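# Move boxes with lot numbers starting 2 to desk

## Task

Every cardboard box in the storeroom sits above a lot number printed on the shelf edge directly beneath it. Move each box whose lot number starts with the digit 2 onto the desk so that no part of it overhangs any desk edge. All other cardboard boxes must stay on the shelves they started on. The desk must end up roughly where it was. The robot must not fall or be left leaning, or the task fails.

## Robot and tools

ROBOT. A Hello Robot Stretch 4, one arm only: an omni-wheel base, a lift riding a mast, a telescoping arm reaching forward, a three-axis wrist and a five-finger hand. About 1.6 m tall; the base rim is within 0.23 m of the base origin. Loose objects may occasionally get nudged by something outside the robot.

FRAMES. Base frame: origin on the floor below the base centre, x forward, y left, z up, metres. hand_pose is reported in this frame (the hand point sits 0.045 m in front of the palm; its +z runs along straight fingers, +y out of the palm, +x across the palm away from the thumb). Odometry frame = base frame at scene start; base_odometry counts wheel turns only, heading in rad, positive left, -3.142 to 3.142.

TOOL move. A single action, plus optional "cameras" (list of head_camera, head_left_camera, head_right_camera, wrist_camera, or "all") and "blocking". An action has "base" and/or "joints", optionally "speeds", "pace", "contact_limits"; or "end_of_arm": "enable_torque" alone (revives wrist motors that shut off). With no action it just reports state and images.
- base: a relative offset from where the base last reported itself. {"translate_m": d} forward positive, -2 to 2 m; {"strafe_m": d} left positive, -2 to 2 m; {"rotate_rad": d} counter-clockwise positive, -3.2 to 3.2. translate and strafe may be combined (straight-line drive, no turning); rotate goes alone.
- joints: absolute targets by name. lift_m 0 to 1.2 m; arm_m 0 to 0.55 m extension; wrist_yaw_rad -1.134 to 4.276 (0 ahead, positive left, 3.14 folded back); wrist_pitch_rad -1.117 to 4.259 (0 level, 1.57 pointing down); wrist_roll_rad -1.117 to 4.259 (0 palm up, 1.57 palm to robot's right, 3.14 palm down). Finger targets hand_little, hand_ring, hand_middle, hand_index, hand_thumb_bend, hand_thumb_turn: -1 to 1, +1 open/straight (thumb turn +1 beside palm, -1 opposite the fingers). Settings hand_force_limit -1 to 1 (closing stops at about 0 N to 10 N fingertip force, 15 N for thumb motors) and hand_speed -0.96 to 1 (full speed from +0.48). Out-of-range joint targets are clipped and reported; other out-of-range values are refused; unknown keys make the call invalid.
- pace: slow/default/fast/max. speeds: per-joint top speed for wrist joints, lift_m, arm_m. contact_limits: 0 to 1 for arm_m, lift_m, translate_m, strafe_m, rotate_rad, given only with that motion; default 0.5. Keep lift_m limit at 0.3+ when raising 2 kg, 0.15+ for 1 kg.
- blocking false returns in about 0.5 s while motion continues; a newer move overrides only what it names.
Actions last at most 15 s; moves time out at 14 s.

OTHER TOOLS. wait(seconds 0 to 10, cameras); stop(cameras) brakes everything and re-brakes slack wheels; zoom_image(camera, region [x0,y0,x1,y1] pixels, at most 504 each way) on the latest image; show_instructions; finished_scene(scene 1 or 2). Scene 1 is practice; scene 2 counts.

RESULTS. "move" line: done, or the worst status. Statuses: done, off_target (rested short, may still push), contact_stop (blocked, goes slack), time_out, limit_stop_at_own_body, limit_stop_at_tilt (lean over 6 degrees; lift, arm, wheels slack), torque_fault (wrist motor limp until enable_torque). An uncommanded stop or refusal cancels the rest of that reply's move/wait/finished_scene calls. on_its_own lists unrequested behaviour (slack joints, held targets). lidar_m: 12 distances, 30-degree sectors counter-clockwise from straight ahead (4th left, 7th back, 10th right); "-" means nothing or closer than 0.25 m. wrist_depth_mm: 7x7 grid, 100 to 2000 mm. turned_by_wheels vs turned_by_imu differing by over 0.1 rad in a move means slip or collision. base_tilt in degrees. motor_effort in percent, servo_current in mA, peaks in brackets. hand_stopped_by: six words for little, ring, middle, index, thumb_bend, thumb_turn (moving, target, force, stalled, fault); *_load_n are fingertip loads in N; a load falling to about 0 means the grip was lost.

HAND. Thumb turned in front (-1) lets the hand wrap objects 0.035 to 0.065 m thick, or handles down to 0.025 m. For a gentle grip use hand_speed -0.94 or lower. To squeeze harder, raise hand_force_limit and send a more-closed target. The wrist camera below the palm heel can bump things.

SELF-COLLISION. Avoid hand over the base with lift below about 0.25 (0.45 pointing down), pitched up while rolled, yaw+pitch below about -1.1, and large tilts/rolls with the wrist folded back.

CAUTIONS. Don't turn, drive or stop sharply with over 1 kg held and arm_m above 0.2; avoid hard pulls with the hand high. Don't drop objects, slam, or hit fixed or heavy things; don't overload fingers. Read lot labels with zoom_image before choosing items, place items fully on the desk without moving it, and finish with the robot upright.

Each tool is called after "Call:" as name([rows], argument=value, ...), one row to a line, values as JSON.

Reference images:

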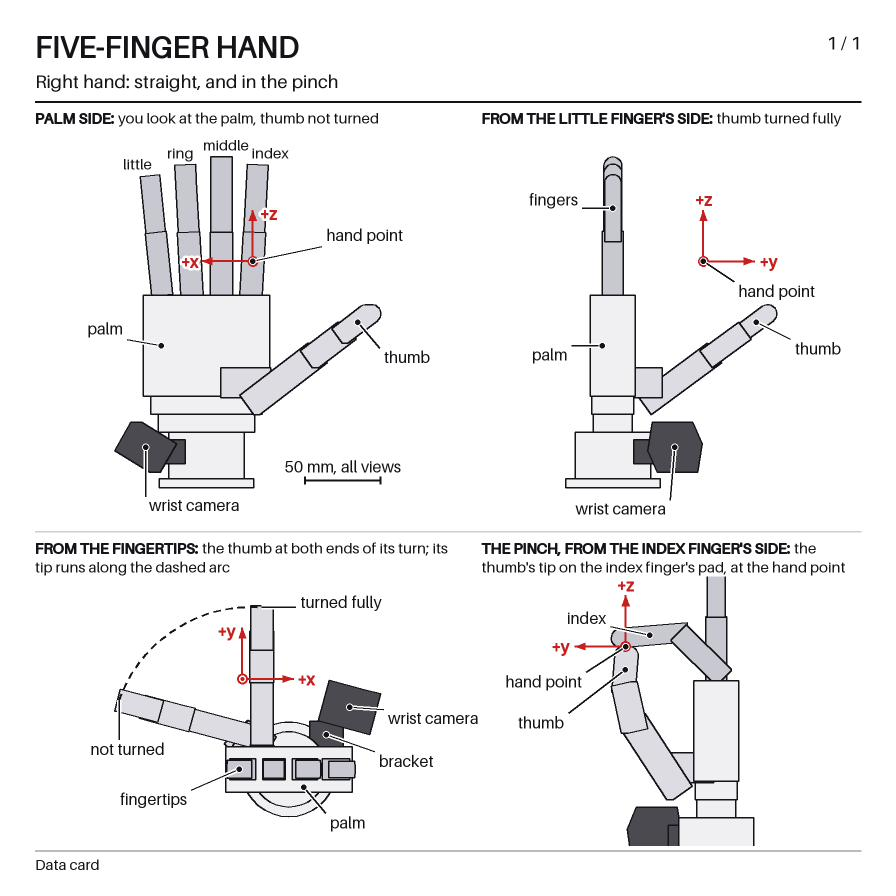

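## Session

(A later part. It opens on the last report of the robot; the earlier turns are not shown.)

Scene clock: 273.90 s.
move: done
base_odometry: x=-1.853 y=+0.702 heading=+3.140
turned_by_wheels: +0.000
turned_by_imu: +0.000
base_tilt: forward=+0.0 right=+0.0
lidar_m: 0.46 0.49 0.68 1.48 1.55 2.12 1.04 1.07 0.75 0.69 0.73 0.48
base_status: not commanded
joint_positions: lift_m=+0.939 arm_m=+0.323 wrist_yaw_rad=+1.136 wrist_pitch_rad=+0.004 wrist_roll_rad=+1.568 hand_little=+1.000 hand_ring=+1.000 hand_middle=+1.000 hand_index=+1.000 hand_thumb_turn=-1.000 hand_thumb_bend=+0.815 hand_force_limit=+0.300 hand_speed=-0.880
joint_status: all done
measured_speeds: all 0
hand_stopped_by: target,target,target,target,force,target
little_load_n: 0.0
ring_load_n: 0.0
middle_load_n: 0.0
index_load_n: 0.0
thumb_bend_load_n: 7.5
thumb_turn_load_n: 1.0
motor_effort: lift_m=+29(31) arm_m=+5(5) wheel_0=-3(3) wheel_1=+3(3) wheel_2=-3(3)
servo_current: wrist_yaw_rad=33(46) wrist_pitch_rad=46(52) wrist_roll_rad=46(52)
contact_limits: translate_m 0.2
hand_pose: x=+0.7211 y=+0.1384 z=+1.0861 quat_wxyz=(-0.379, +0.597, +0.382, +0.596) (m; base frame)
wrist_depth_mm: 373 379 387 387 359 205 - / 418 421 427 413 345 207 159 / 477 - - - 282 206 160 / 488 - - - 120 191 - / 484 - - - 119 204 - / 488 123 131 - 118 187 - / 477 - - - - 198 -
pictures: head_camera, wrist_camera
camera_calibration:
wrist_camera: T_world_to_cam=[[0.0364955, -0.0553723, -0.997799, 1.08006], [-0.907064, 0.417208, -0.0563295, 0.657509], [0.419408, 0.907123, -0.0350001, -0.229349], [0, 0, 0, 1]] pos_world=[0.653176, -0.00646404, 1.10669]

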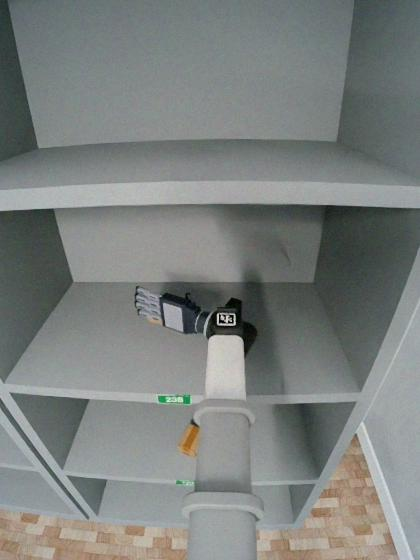

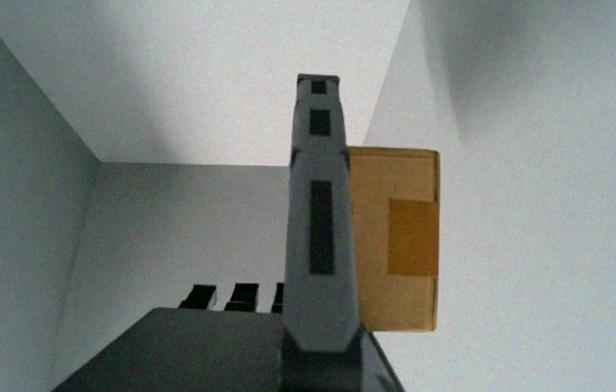

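Call:
move(joints={"arm_m": 0.05}, base={"translate_m": -0.25}, speeds={"arm_m": 0.2}, cameras=["head_camera", "wrist_camera"])

Call:
move(base={"translate_m": -0.9, "strafe_m": 0.75})

Call:
move(base={"rotate_rad": -1.57}, cameras=["all"])

Scene clock: 295.93 s.
move: done
base_odometry: x=-1.603 y=+0.702 heading=+3.140
turned_by_wheels: +0.000
turned_by_imu: +0.001
base_tilt: forward=-0.1 right=+0.0
lidar_m: 0.69 0.76 1.02 1.49 1.50 2.10 0.78 0.81 0.70 0.70 0.74 0.76
base_status: done
joint_positions: lift_m=+0.939 arm_m=+0.050 wrist_yaw_rad=+1.136 wrist_pitch_rad=+0.004 wrist_roll_rad=+1.568 hand_little=+1.000 hand_ring=+1.000 hand_middle=+1.000 hand_index=+1.000 hand_thumb_turn=-1.000 hand_thumb_bend=+0.815 hand_force_limit=+0.300 hand_speed=-0.880
joint_status: all done
measured_speeds: all 0
hand_stopped_by: target,target,target,target,force,target
little_load_n: 0.0
ring_load_n: 0.0
middle_load_n: 0.0
index_load_n: 0.0
thumb_bend_load_n: 7.5
thumb_turn_load_n: 1.0
motor_effort: lift_m=+29(29) arm_m=-5(9) wheel_0=+0(7) wheel_1=-2(8) wheel_2=-2(11)
servo_current: wrist_yaw_rad=33(46) wrist_pitch_rad=39(59) wrist_roll_rad=39(52)
hand_pose: x=+0.4482 y=+0.1384 z=+1.0862 quat_wxyz=(-0.379, +0.597, +0.382, +0.596) (m; base frame)
wrist_depth_mm: 473 634 - - 525 - - / 530 615 - 119 - - - / - - - - - - - / - - - - 121 - - / - - - - 119 - 1397 / - 123 130 - 117 - 1464 / - - - - - - 1430
pictures: head_camera, wrist_camera
camera_calibration:
wrist_camera: T_world_to_cam=[[0.0364955, -0.0553723, -0.997799, 1.09002], [-0.907064, 0.417208, -0.0563295, 0.410062], [0.419408, 0.907123, -0.0350001, -0.114935], [0, 0, 0, 1]] pos_world=[0.380376, -0.00646404, 1.10669]

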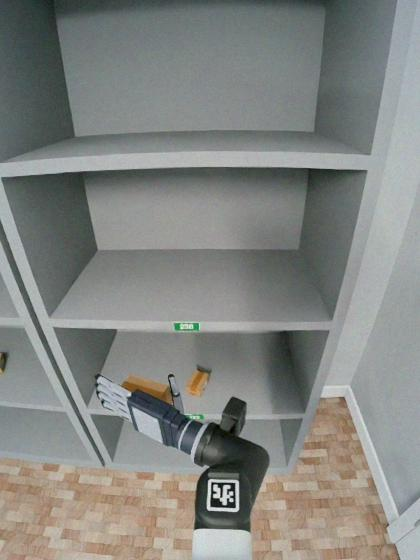

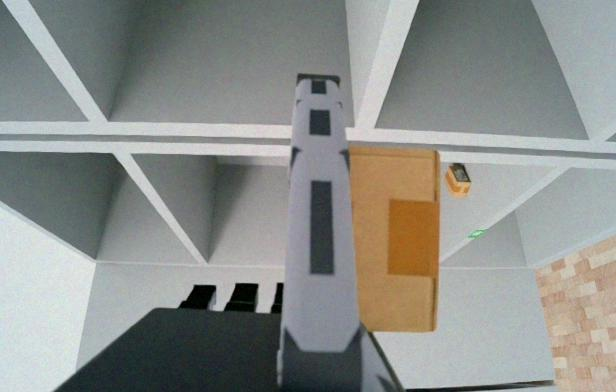

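Scene clock: 301.27 s.
move: done
base_odometry: x=-0.704 y=-0.050 heading=+3.140
turned_by_wheels: +0.000
turned_by_imu: +0.000
base_tilt: forward=+0.0 right=+0.1
lidar_m: 1.58 1.07 0.77 0.71 0.76 1.03 2.60 1.08 0.79 0.69 1.56 1.68
base_status: done
joint_positions: lift_m=+0.939 arm_m=+0.050 wrist_yaw_rad=+1.136 wrist_pitch_rad=+0.004 wrist_roll_rad=+1.568 hand_little=+1.000 hand_ring=+1.000 hand_middle=+1.000 hand_index=+1.000 hand_thumb_turn=-1.000 hand_thumb_bend=+0.815 hand_force_limit=+0.300 hand_speed=-0.880
joint_status: not commanded
measured_speeds: all 0
hand_stopped_by: target,target,target,target,force,target
little_load_n: 0.0
ring_load_n: 0.0
middle_load_n: 0.0
index_load_n: 0.0
thumb_bend_load_n: 7.5
thumb_turn_load_n: 1.0
motor_effort: lift_m=+28(29) arm_m=-5(5) wheel_0=+2(9) wheel_1=+1(10) wheel_2=+0(13)
servo_current: wrist_yaw_rad=39(52) wrist_pitch_rad=46(52) wrist_roll_rad=39(59)
hand_pose: x=+0.4482 y=+0.1384 z=+1.0862 quat_wxyz=(-0.379, +0.597, +0.382, +0.596) (m; base frame)
wrist_depth_mm: - - - - - - - / - - - 119 - - - / - - - - - - - / - - - - 121 - - / - - - - 119 - - / - 123 131 - 117 - - / - - - - - - -
pictures: none

Scene clock: 303.43 s.
move: done
base_odometry: x=-0.704 y=-0.050 heading=+1.570
turned_by_wheels: -1.570
turned_by_imu: -1.548
base_tilt: forward=+0.0 right=+0.0
lidar_m: 0.72 1.55 1.62 1.59 1.07 0.77 0.72 0.75 1.03 2.63 1.03 0.75
base_status: done
joint_positions: lift_m=+0.939 arm_m=+0.050 wrist_yaw_rad=+1.135 wrist_pitch_rad=+0.004 wrist_roll_rad=+1.568 hand_little=+1.000 hand_ring=+1.000 hand_middle=+1.000 hand_index=+1.000 hand_thumb_turn=-1.000 hand_thumb_bend=+0.815 hand_force_limit=+0.300 hand_speed=-0.880
joint_status: not commanded
measured_speeds: all 0
hand_stopped_by: target,target,target,target,force,target
little_load_n: 0.0
ring_load_n: 0.0
middle_load_n: 0.0
index_load_n: 0.0
thumb_bend_load_n: 7.5
thumb_turn_load_n: 1.0
motor_effort: lift_m=+28(28) arm_m=-5(5) wheel_0=+2(8) wheel_1=+1(10) wheel_2=+1(11)
servo_current: wrist_yaw_rad=39(52) wrist_pitch_rad=46(52) wrist_roll_rad=52(59)
hand_pose: x=+0.4483 y=+0.1383 z=+1.0862 quat_wxyz=(-0.378, +0.597, +0.382, +0.596) (m; base frame)
wrist_depth_mm: - - - - - - 1397 / 1576 - - 119 - 1756 1499 / - - - - 121 1863 1499 / - - - - 121 1921 1499 / - - - - 119 - 1464 / - 137 164 - 117 - 1464 / - - - - - - 1430
pictures: head_camera, head_left_camera, head_right_camera, wrist_camera
camera_calibration:
wrist_camera: T_world_to_cam=[[0.0364613, -0.0553927, -0.997799, 1.09002], [-0.906801, 0.417778, -0.0563291, 0.410007], [0.419979, 0.906859, -0.0349974, -0.115066], [0, 0, 0, 1]] pos_world=[0.380377, -0.00656434, 1.10669]

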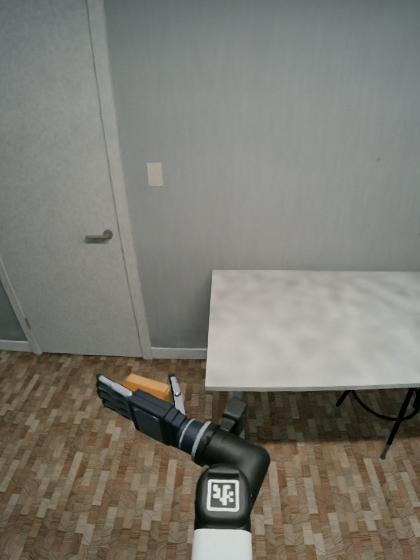

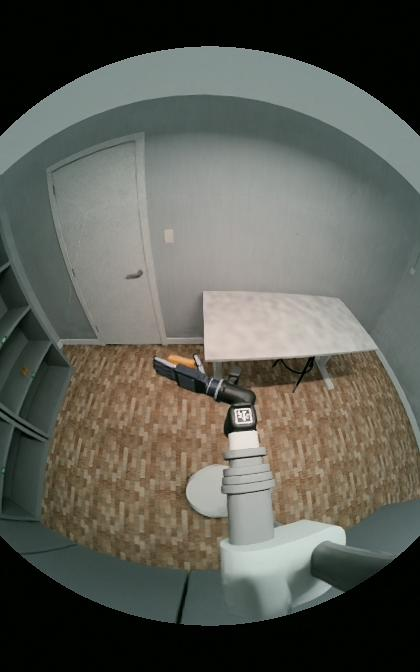

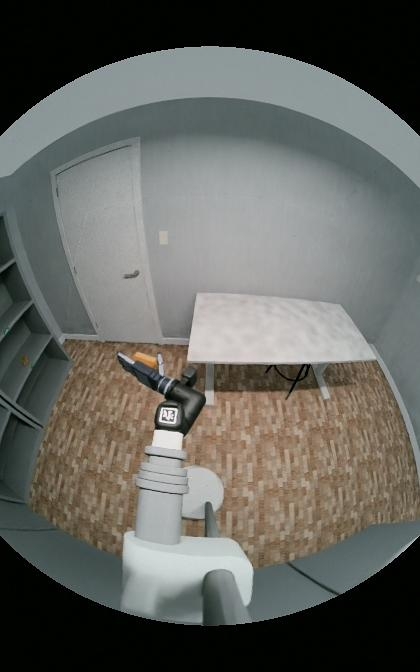

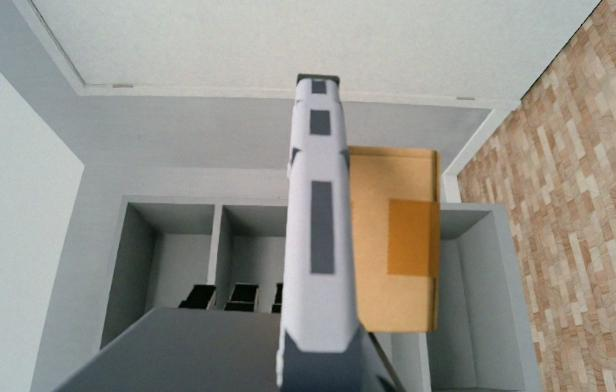

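Call:
move(base={"translate_m": 0.2, "strafe_m": -0.6})

Call:
move(joints={"arm_m": 0.3, "lift_m": 0.72}, cameras=["head_camera", "wrist_camera"])

Call:
zoom_image(camera="head_camera", region=[60, 260, 300, 440])

Scene clock: 316.37 s.
move: done
base_odometry: x=-0.104 y=+0.150 heading=+1.570
turned_by_wheels: +0.000
turned_by_imu: +0.003
base_tilt: forward=-0.1 right=+0.0
lidar_m: 0.52 0.48 0.76 2.22 1.37 0.94 0.91 0.94 1.30 2.04 0.76 0.54
base_status: done
joint_positions: lift_m=+0.939 arm_m=+0.050 wrist_yaw_rad=+1.135 wrist_pitch_rad=+0.004 wrist_roll_rad=+1.568 hand_little=+1.000 hand_ring=+1.000 hand_middle=+1.000 hand_index=+1.000 hand_thumb_turn=-1.000 hand_thumb_bend=+0.815 hand_force_limit=+0.300 hand_speed=-0.880
joint_status: not commanded
measured_speeds: all 0
hand_stopped_by: target,target,target,target,force,target
little_load_n: 0.0
ring_load_n: 0.0
middle_load_n: 0.0
index_load_n: 0.0
thumb_bend_load_n: 7.5
thumb_turn_load_n: 1.0
motor_effort: lift_m=+28(28) arm_m=-5(5) wheel_0=+2(11) wheel_1=-2(9) wheel_2=-1(10)
servo_current: wrist_yaw_rad=33(52) wrist_pitch_rad=46(59) wrist_roll_rad=39(52)
hand_pose: x=+0.4483 y=+0.1383 z=+1.0862 quat_wxyz=(-0.378, +0.597, +0.382, +0.596) (m; base frame)
wrist_depth_mm: - - - - - - 500 / - - - 119 - - 504 / - - - - - - 504 / - - - - 121 - 504 / - - - - 119 - 1499 / - - 167 - 118 1756 1464 / - - - - - 1863 1537
pictures: none

Scene clock: 318.37 s.
move: done
base_odometry: x=-0.104 y=+0.150 heading=+1.570
turned_by_wheels: +0.000
turned_by_imu: +0.001
base_tilt: forward=+0.0 right=+0.0
lidar_m: 0.53 0.55 0.75 2.21 1.35 0.94 0.92 0.94 1.29 2.02 0.77 0.55
base_status: not commanded
joint_positions: lift_m=+0.721 arm_m=+0.300 wrist_yaw_rad=+1.135 wrist_pitch_rad=+0.004 wrist_roll_rad=+1.568 hand_little=+1.000 hand_ring=+1.000 hand_middle=+1.000 hand_index=+1.000 hand_thumb_turn=-1.000 hand_thumb_bend=+0.815 hand_force_limit=+0.300 hand_speed=-0.880
joint_status: all done
measured_speeds: all 0
hand_stopped_by: target,target,target,target,force,target
little_load_n: 0.0
ring_load_n: 0.0
middle_load_n: 0.0
index_load_n: 0.0
thumb_bend_load_n: 7.5
thumb_turn_load_n: 1.0
motor_effort: lift_m=+16(26) arm_m=+5(9) wheel_0=+1(1) wheel_1=-2(2) wheel_2=-1(1)
servo_current: wrist_yaw_rad=33(46) wrist_pitch_rad=33(52) wrist_roll_rad=46(52)
hand_pose: x=+0.6981 y=+0.1383 z=+0.8672 quat_wxyz=(-0.378, +0.597, +0.382, +0.596) (m; base frame)
wrist_depth_mm: - - - - 459 303 222 / - - - 119 455 304 224 / - - - - 421 304 224 / - - - - 120 266 224 / - - - - 119 282 221 / - - 168 - 118 277 220 / - - - - - 274 -
pictures: head_camera, wrist_camera
camera_calibration:
wrist_camera: T_world_to_cam=[[0.0364613, -0.0553927, -0.997799, 0.862398], [-0.906801, 0.417778, -0.0563291, 0.62419], [0.419979, 0.906859, -0.0349974, -0.227641], [0, 0, 0, 1]] pos_world=[0.630177, -0.00656434, 0.887693]

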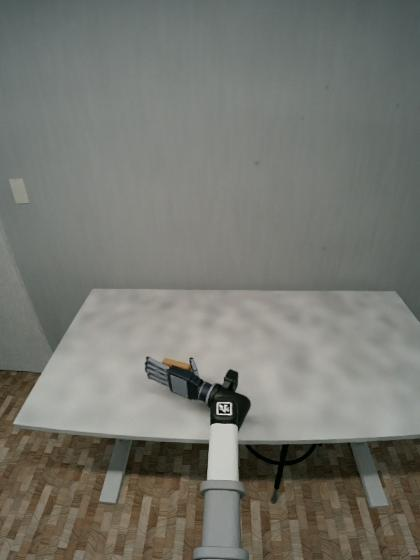

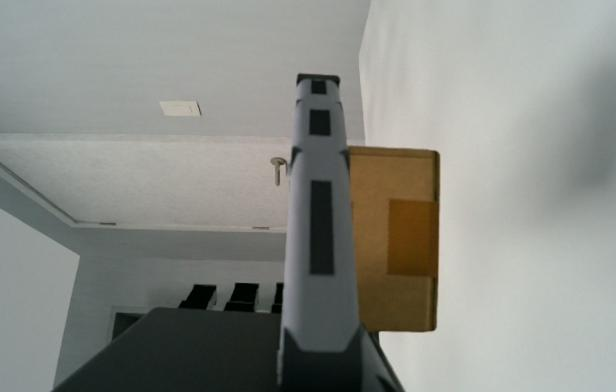

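Scaled by 2.100 from the camera's 420x560 image, which has a finer 1200x1600 frame.

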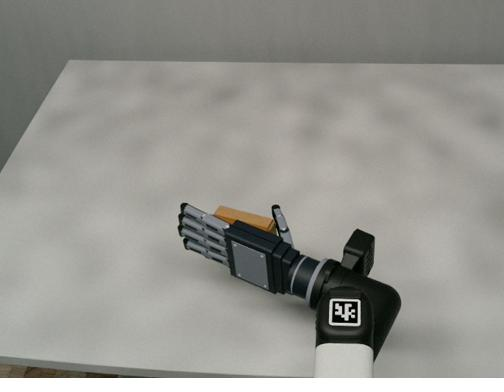

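Call:
move(joints={"lift_m": 0.65}, contact_limits={"lift_m": 0.15}, cameras=["head_camera", "wrist_camera"])

Call:
zoom_image(camera="head_camera", region=[110, 350, 270, 450])

Scene clock: 348.67 s.
move: done
base_odometry: x=-0.104 y=+0.150 heading=+1.570
turned_by_wheels: +0.000
turned_by_imu: +0.001
base_tilt: forward=+0.0 right=+0.0
lidar_m: 0.54 0.56 0.79 2.21 1.35 0.94 0.91 0.92 1.31 2.03 0.78 0.53
base_status: not commanded
joint_positions: lift_m=+0.650 arm_m=+0.300 wrist_yaw_rad=+1.135 wrist_pitch_rad=+0.004 wrist_roll_rad=+1.568 hand_little=+1.000 hand_ring=+1.000 hand_middle=+1.000 hand_index=+1.000 hand_thumb_turn=-1.000 hand_thumb_bend=+0.815 hand_force_limit=+0.300 hand_speed=-0.880
joint_status: all done
measured_speeds: all 0
hand_stopped_by: target,target,target,target,force,target
little_load_n: 0.0
ring_load_n: 0.0
middle_load_n: 0.0
index_load_n: 0.0
thumb_bend_load_n: 7.5
thumb_turn_load_n: 1.0
motor_effort: lift_m=+16(16) arm_m=+5(5) wheel_0=+1(1) wheel_1=-2(2) wheel_2=-1(1)
servo_current: wrist_yaw_rad=39(52) wrist_pitch_rad=52(52) wrist_roll_rad=33(52)
contact_limits: lift_m 0.15
hand_pose: x=+0.6981 y=+0.1383 z=+0.7972 quat_wxyz=(-0.378, +0.597, +0.382, +0.596) (m; base frame)
wrist_depth_mm: - - - - 322 170 - / - - - 119 322 171 - / - - - - 236 171 - / - - - - 120 170 - / - - - - 119 168 - / - - 167 - 117 156 - / - - - - - 163 -
pictures: head_camera, wrist_camera
camera_calibration:
wrist_camera: T_world_to_cam=[[0.0364613, -0.0553927, -0.997799, 0.792552], [-0.906801, 0.417778, -0.0563291, 0.620247], [0.419979, 0.906859, -0.0349974, -0.230091], [0, 0, 0, 1]] pos_world=[0.630177, -0.00656434, 0.817693]

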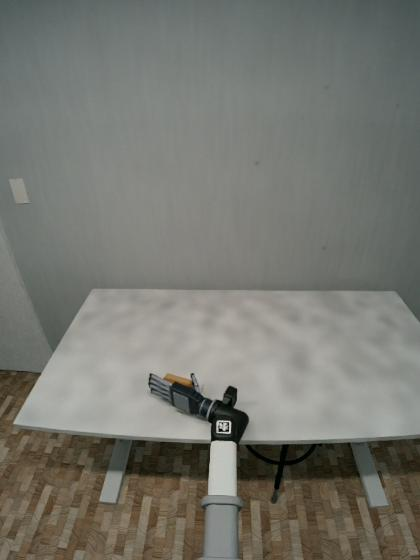

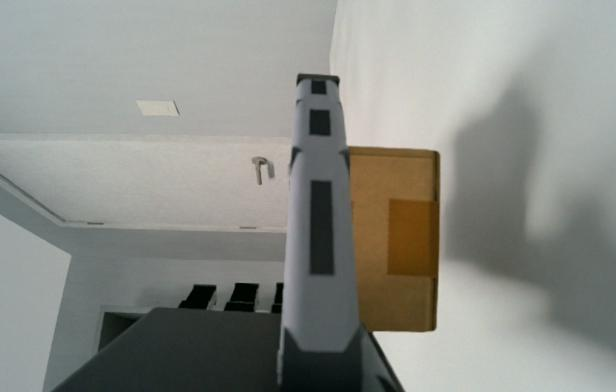

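Scaled by 3.150 from the camera's 420x560 image, which has a finer 1200x1600 frame.

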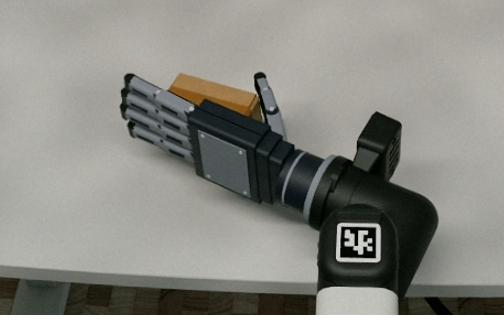

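Call:
move(joints={"lift_m": 0.609}, contact_limits={"lift_m": 0.1}, speeds={"lift_m": 0.03}, cameras=["head_camera", "wrist_camera"])

Scene clock: 360.13 s.
move: done
base_odometry: x=-0.104 y=+0.150 heading=+1.570
turned_by_wheels: +0.000
turned_by_imu: +0.001
base_tilt: forward=+0.0 right=+0.0
lidar_m: 0.55 0.55 0.79 2.21 1.38 0.96 0.92 0.94 1.29 2.02 0.78 0.55
base_status: not commanded
joint_positions: lift_m=+0.610 arm_m=+0.300 wrist_yaw_rad=+1.135 wrist_pitch_rad=+0.004 wrist_roll_rad=+1.568 hand_little=+1.000 hand_ring=+1.000 hand_middle=+1.000 hand_index=+1.000 hand_thumb_turn=-1.000 hand_thumb_bend=+0.815 hand_force_limit=+0.300 hand_speed=-0.880
joint_status: all done
measured_speeds: all 0
hand_stopped_by: target,target,target,target,force,target
little_load_n: 0.0
ring_load_n: 0.0
middle_load_n: 0.0
index_load_n: 0.0
thumb_bend_load_n: 5.5
thumb_turn_load_n: 1.5
motor_effort: lift_m=+15(16) arm_m=+5(5) wheel_0=+1(2) wheel_1=-2(2) wheel_2=-1(1)
servo_current: wrist_yaw_rad=33(46) wrist_pitch_rad=26(52) wrist_roll_rad=39(52)
contact_limits: lift_m 0.1
hand_pose: x=+0.6981 y=+0.1383 z=+0.7563 quat_wxyz=(-0.378, +0.597, +0.382, +0.596) (m; base frame)
wrist_depth_mm: - - - - 180 - - / - - - 121 179 - - / - - - - 144 110 - / - - - - 122 110 - / - - - - 122 108 - / - - 167 - 120 - - / - - - - - - -
pictures: head_camera, wrist_camera
camera_calibration:
wrist_camera: T_world_to_cam=[[0.0364613, -0.0553927, -0.997799, 0.751742], [-0.906801, 0.417778, -0.0563291, 0.617943], [0.419979, 0.906859, -0.0349974, -0.231522], [0, 0, 0, 1]] pos_world=[0.630177, -0.00656434, 0.776793]

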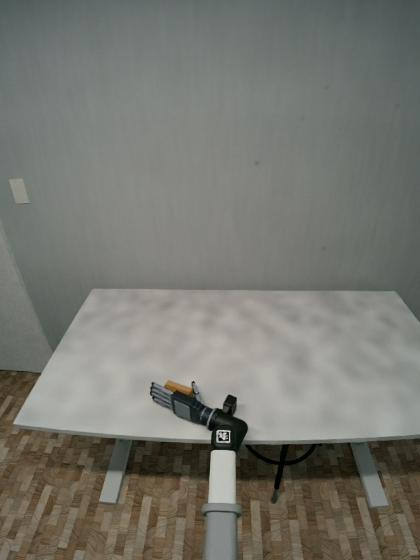

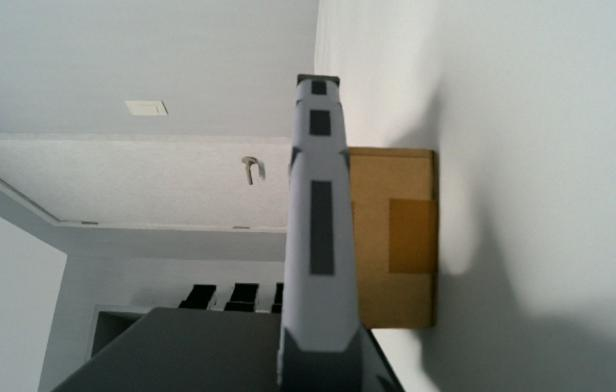

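Call:
move(joints={"hand_thumb_bend": 1, "hand_speed": -0.6})

Call:
move(base={"translate_m": -0.063, "strafe_m": -0.135}, pace="slow", cameras=["head_camera", "wrist_camera"])

Call:
zoom_image(camera="head_camera", region=[110, 350, 270, 450])

Scene clock: 369.53 s.
move: done
base_odometry: x=-0.104 y=+0.150 heading=+1.570
turned_by_wheels: +0.000
turned_by_imu: +0.001
base_tilt: forward=+0.0 right=+0.0
lidar_m: 0.55 0.56 0.77 2.21 1.36 0.94 0.91 0.96 1.32 2.02 0.76 0.56
base_status: not commanded
joint_positions: lift_m=+0.610 arm_m=+0.300 wrist_yaw_rad=+1.135 wrist_pitch_rad=+0.004 wrist_roll_rad=+1.568 hand_little=+1.000 hand_ring=+1.000 hand_middle=+1.000 hand_index=+1.000 hand_thumb_turn=-1.000 hand_thumb_bend=+1.000 hand_force_limit=+0.300 hand_speed=-0.600
joint_status: all done
measured_speeds: all 0
hand_stopped_by: target,target,target,target,target,target
little_load_n: 0.0
ring_load_n: 0.0
middle_load_n: 0.0
index_load_n: 0.0
thumb_bend_load_n: 0.0
thumb_turn_load_n: 0.5
motor_effort: lift_m=+15(15) arm_m=+5(5) wheel_0=+1(1) wheel_1=-1(2) wheel_2=-1(1)
servo_current: wrist_yaw_rad=39(46) wrist_pitch_rad=46(46) wrist_roll_rad=46(52)
contact_limits: lift_m 0.1
hand_pose: x=+0.6981 y=+0.1383 z=+0.7563 quat_wxyz=(-0.378, +0.597, +0.382, +0.596) (m; base frame)
wrist_depth_mm: - - - 357 205 - - / - - - 112 159 - - / - - - - 130 110 - / - - - - 122 109 - / - - - - 121 108 - / - - 168 - 120 - - / - - - - - - -
pictures: none

Scene clock: 372.30 s.
move: done
base_odometry: x=+0.031 y=+0.087 heading=+1.570
turned_by_wheels: +0.000
turned_by_imu: +0.001
base_tilt: forward=+0.0 right=+0.0
lidar_m: 0.60 0.63 0.87 2.33 1.23 0.90 0.85 0.89 1.23 1.90 0.87 0.63
base_status: done
joint_positions: lift_m=+0.610 arm_m=+0.300 wrist_yaw_rad=+1.135 wrist_pitch_rad=+0.004 wrist_roll_rad=+1.568 hand_little=+1.000 hand_ring=+1.000 hand_middle=+1.000 hand_index=+1.000 hand_thumb_turn=-1.000 hand_thumb_bend=+1.000 hand_force_limit=+0.300 hand_speed=-0.600
joint_status: not commanded
measured_speeds: all 0
hand_stopped_by: target,target,target,target,target,target
little_load_n: 0.0
ring_load_n: 0.0
middle_load_n: 0.0
index_load_n: 0.0
thumb_bend_load_n: 0.0
thumb_turn_load_n: 0.5
motor_effort: lift_m=+15(15) arm_m=+5(5) wheel_0=+2(6) wheel_1=-1(9) wheel_2=+1(10)
servo_current: wrist_yaw_rad=39(46) wrist_pitch_rad=39(59) wrist_roll_rad=39(52)
contact_limits: lift_m 0.1
hand_pose: x=+0.6981 y=+0.1383 z=+0.7563 quat_wxyz=(-0.378, +0.597, +0.382, +0.596) (m; base frame)
wrist_depth_mm: - - - 355 205 - - / - - - 112 160 - - / - - - - 159 110 - / - - - - 157 109 - / - - - - 141 108 - / - - 168 - 136 - - / - - - - - - -
pictures: head_camera, wrist_camera
camera_calibration:
wrist_camera: T_world_to_cam=[[0.0364613, -0.0553927, -0.997799, 0.751742], [-0.906801, 0.417778, -0.0563291, 0.617943], [0.419979, 0.906859, -0.0349974, -0.231522], [0, 0, 0, 1]] pos_world=[0.630177, -0.00656434, 0.776793]

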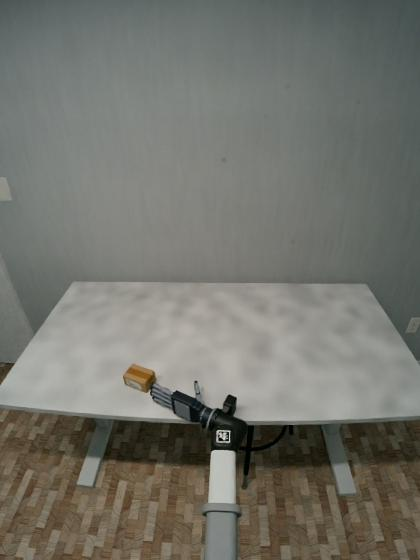

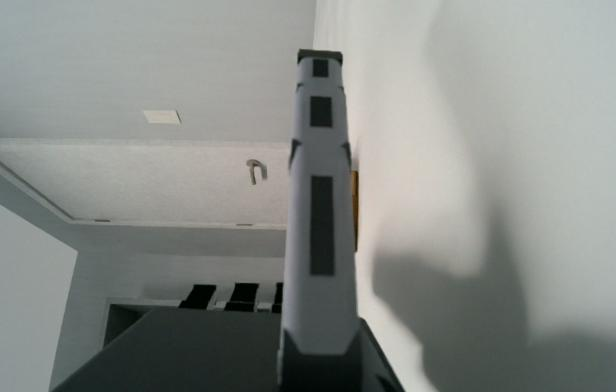

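Scaled by 3.150 from the camera's 420x560 image, which has a finer 1200x1600 frame.

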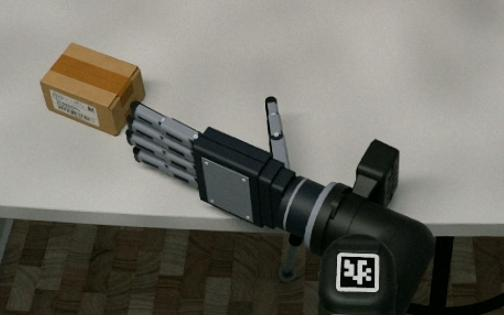

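Call:
move(joints={"lift_m": 0.75})

Call:
finished_scene(scene=1)

Scene clock: 377.27 s.
move: done
base_odometry: x=+0.031 y=+0.087 heading=+1.570
turned_by_wheels: +0.000
turned_by_imu: +0.001
base_tilt: forward=+0.0 right=+0.0
lidar_m: 0.59 0.58 0.85 2.36 1.28 0.89 0.83 0.88 1.21 1.90 0.89 0.63
base_status: not commanded
joint_positions: lift_m=+0.749 arm_m=+0.300 wrist_yaw_rad=+1.135 wrist_pitch_rad=+0.004 wrist_roll_rad=+1.568 hand_little=+1.000 hand_ring=+1.000 hand_middle=+1.000 hand_index=+1.000 hand_thumb_turn=-1.000 hand_thumb_bend=+1.000 hand_force_limit=+0.300 hand_speed=-0.600
joint_status: all done
measured_speeds: all 0
hand_stopped_by: target,target,target,target,target,target
little_load_n: 0.0
ring_load_n: 0.0
middle_load_n: 0.0
index_load_n: 0.0
thumb_bend_load_n: 0.5
thumb_turn_load_n: 0.0
motor_effort: lift_m=+29(31) arm_m=+5(5) wheel_0=+2(2) wheel_1=-1(2) wheel_2=+2(2)
servo_current: wrist_yaw_rad=39(46) wrist_pitch_rad=46(59) wrist_roll_rad=46(52)
hand_pose: x=+0.6981 y=+0.1383 z=+0.8962 quat_wxyz=(-0.378, +0.597, +0.382, +0.596) (m; base frame)
wrist_depth_mm: - - - - - 359 264 / - - - 112 - 362 266 / - - - - - 362 266 / - - - - - 285 266 / - - - - - 304 265 / - - 168 - - 349 273 / - - - - - 325 -
pictures: none

The scene is finished: the task was done.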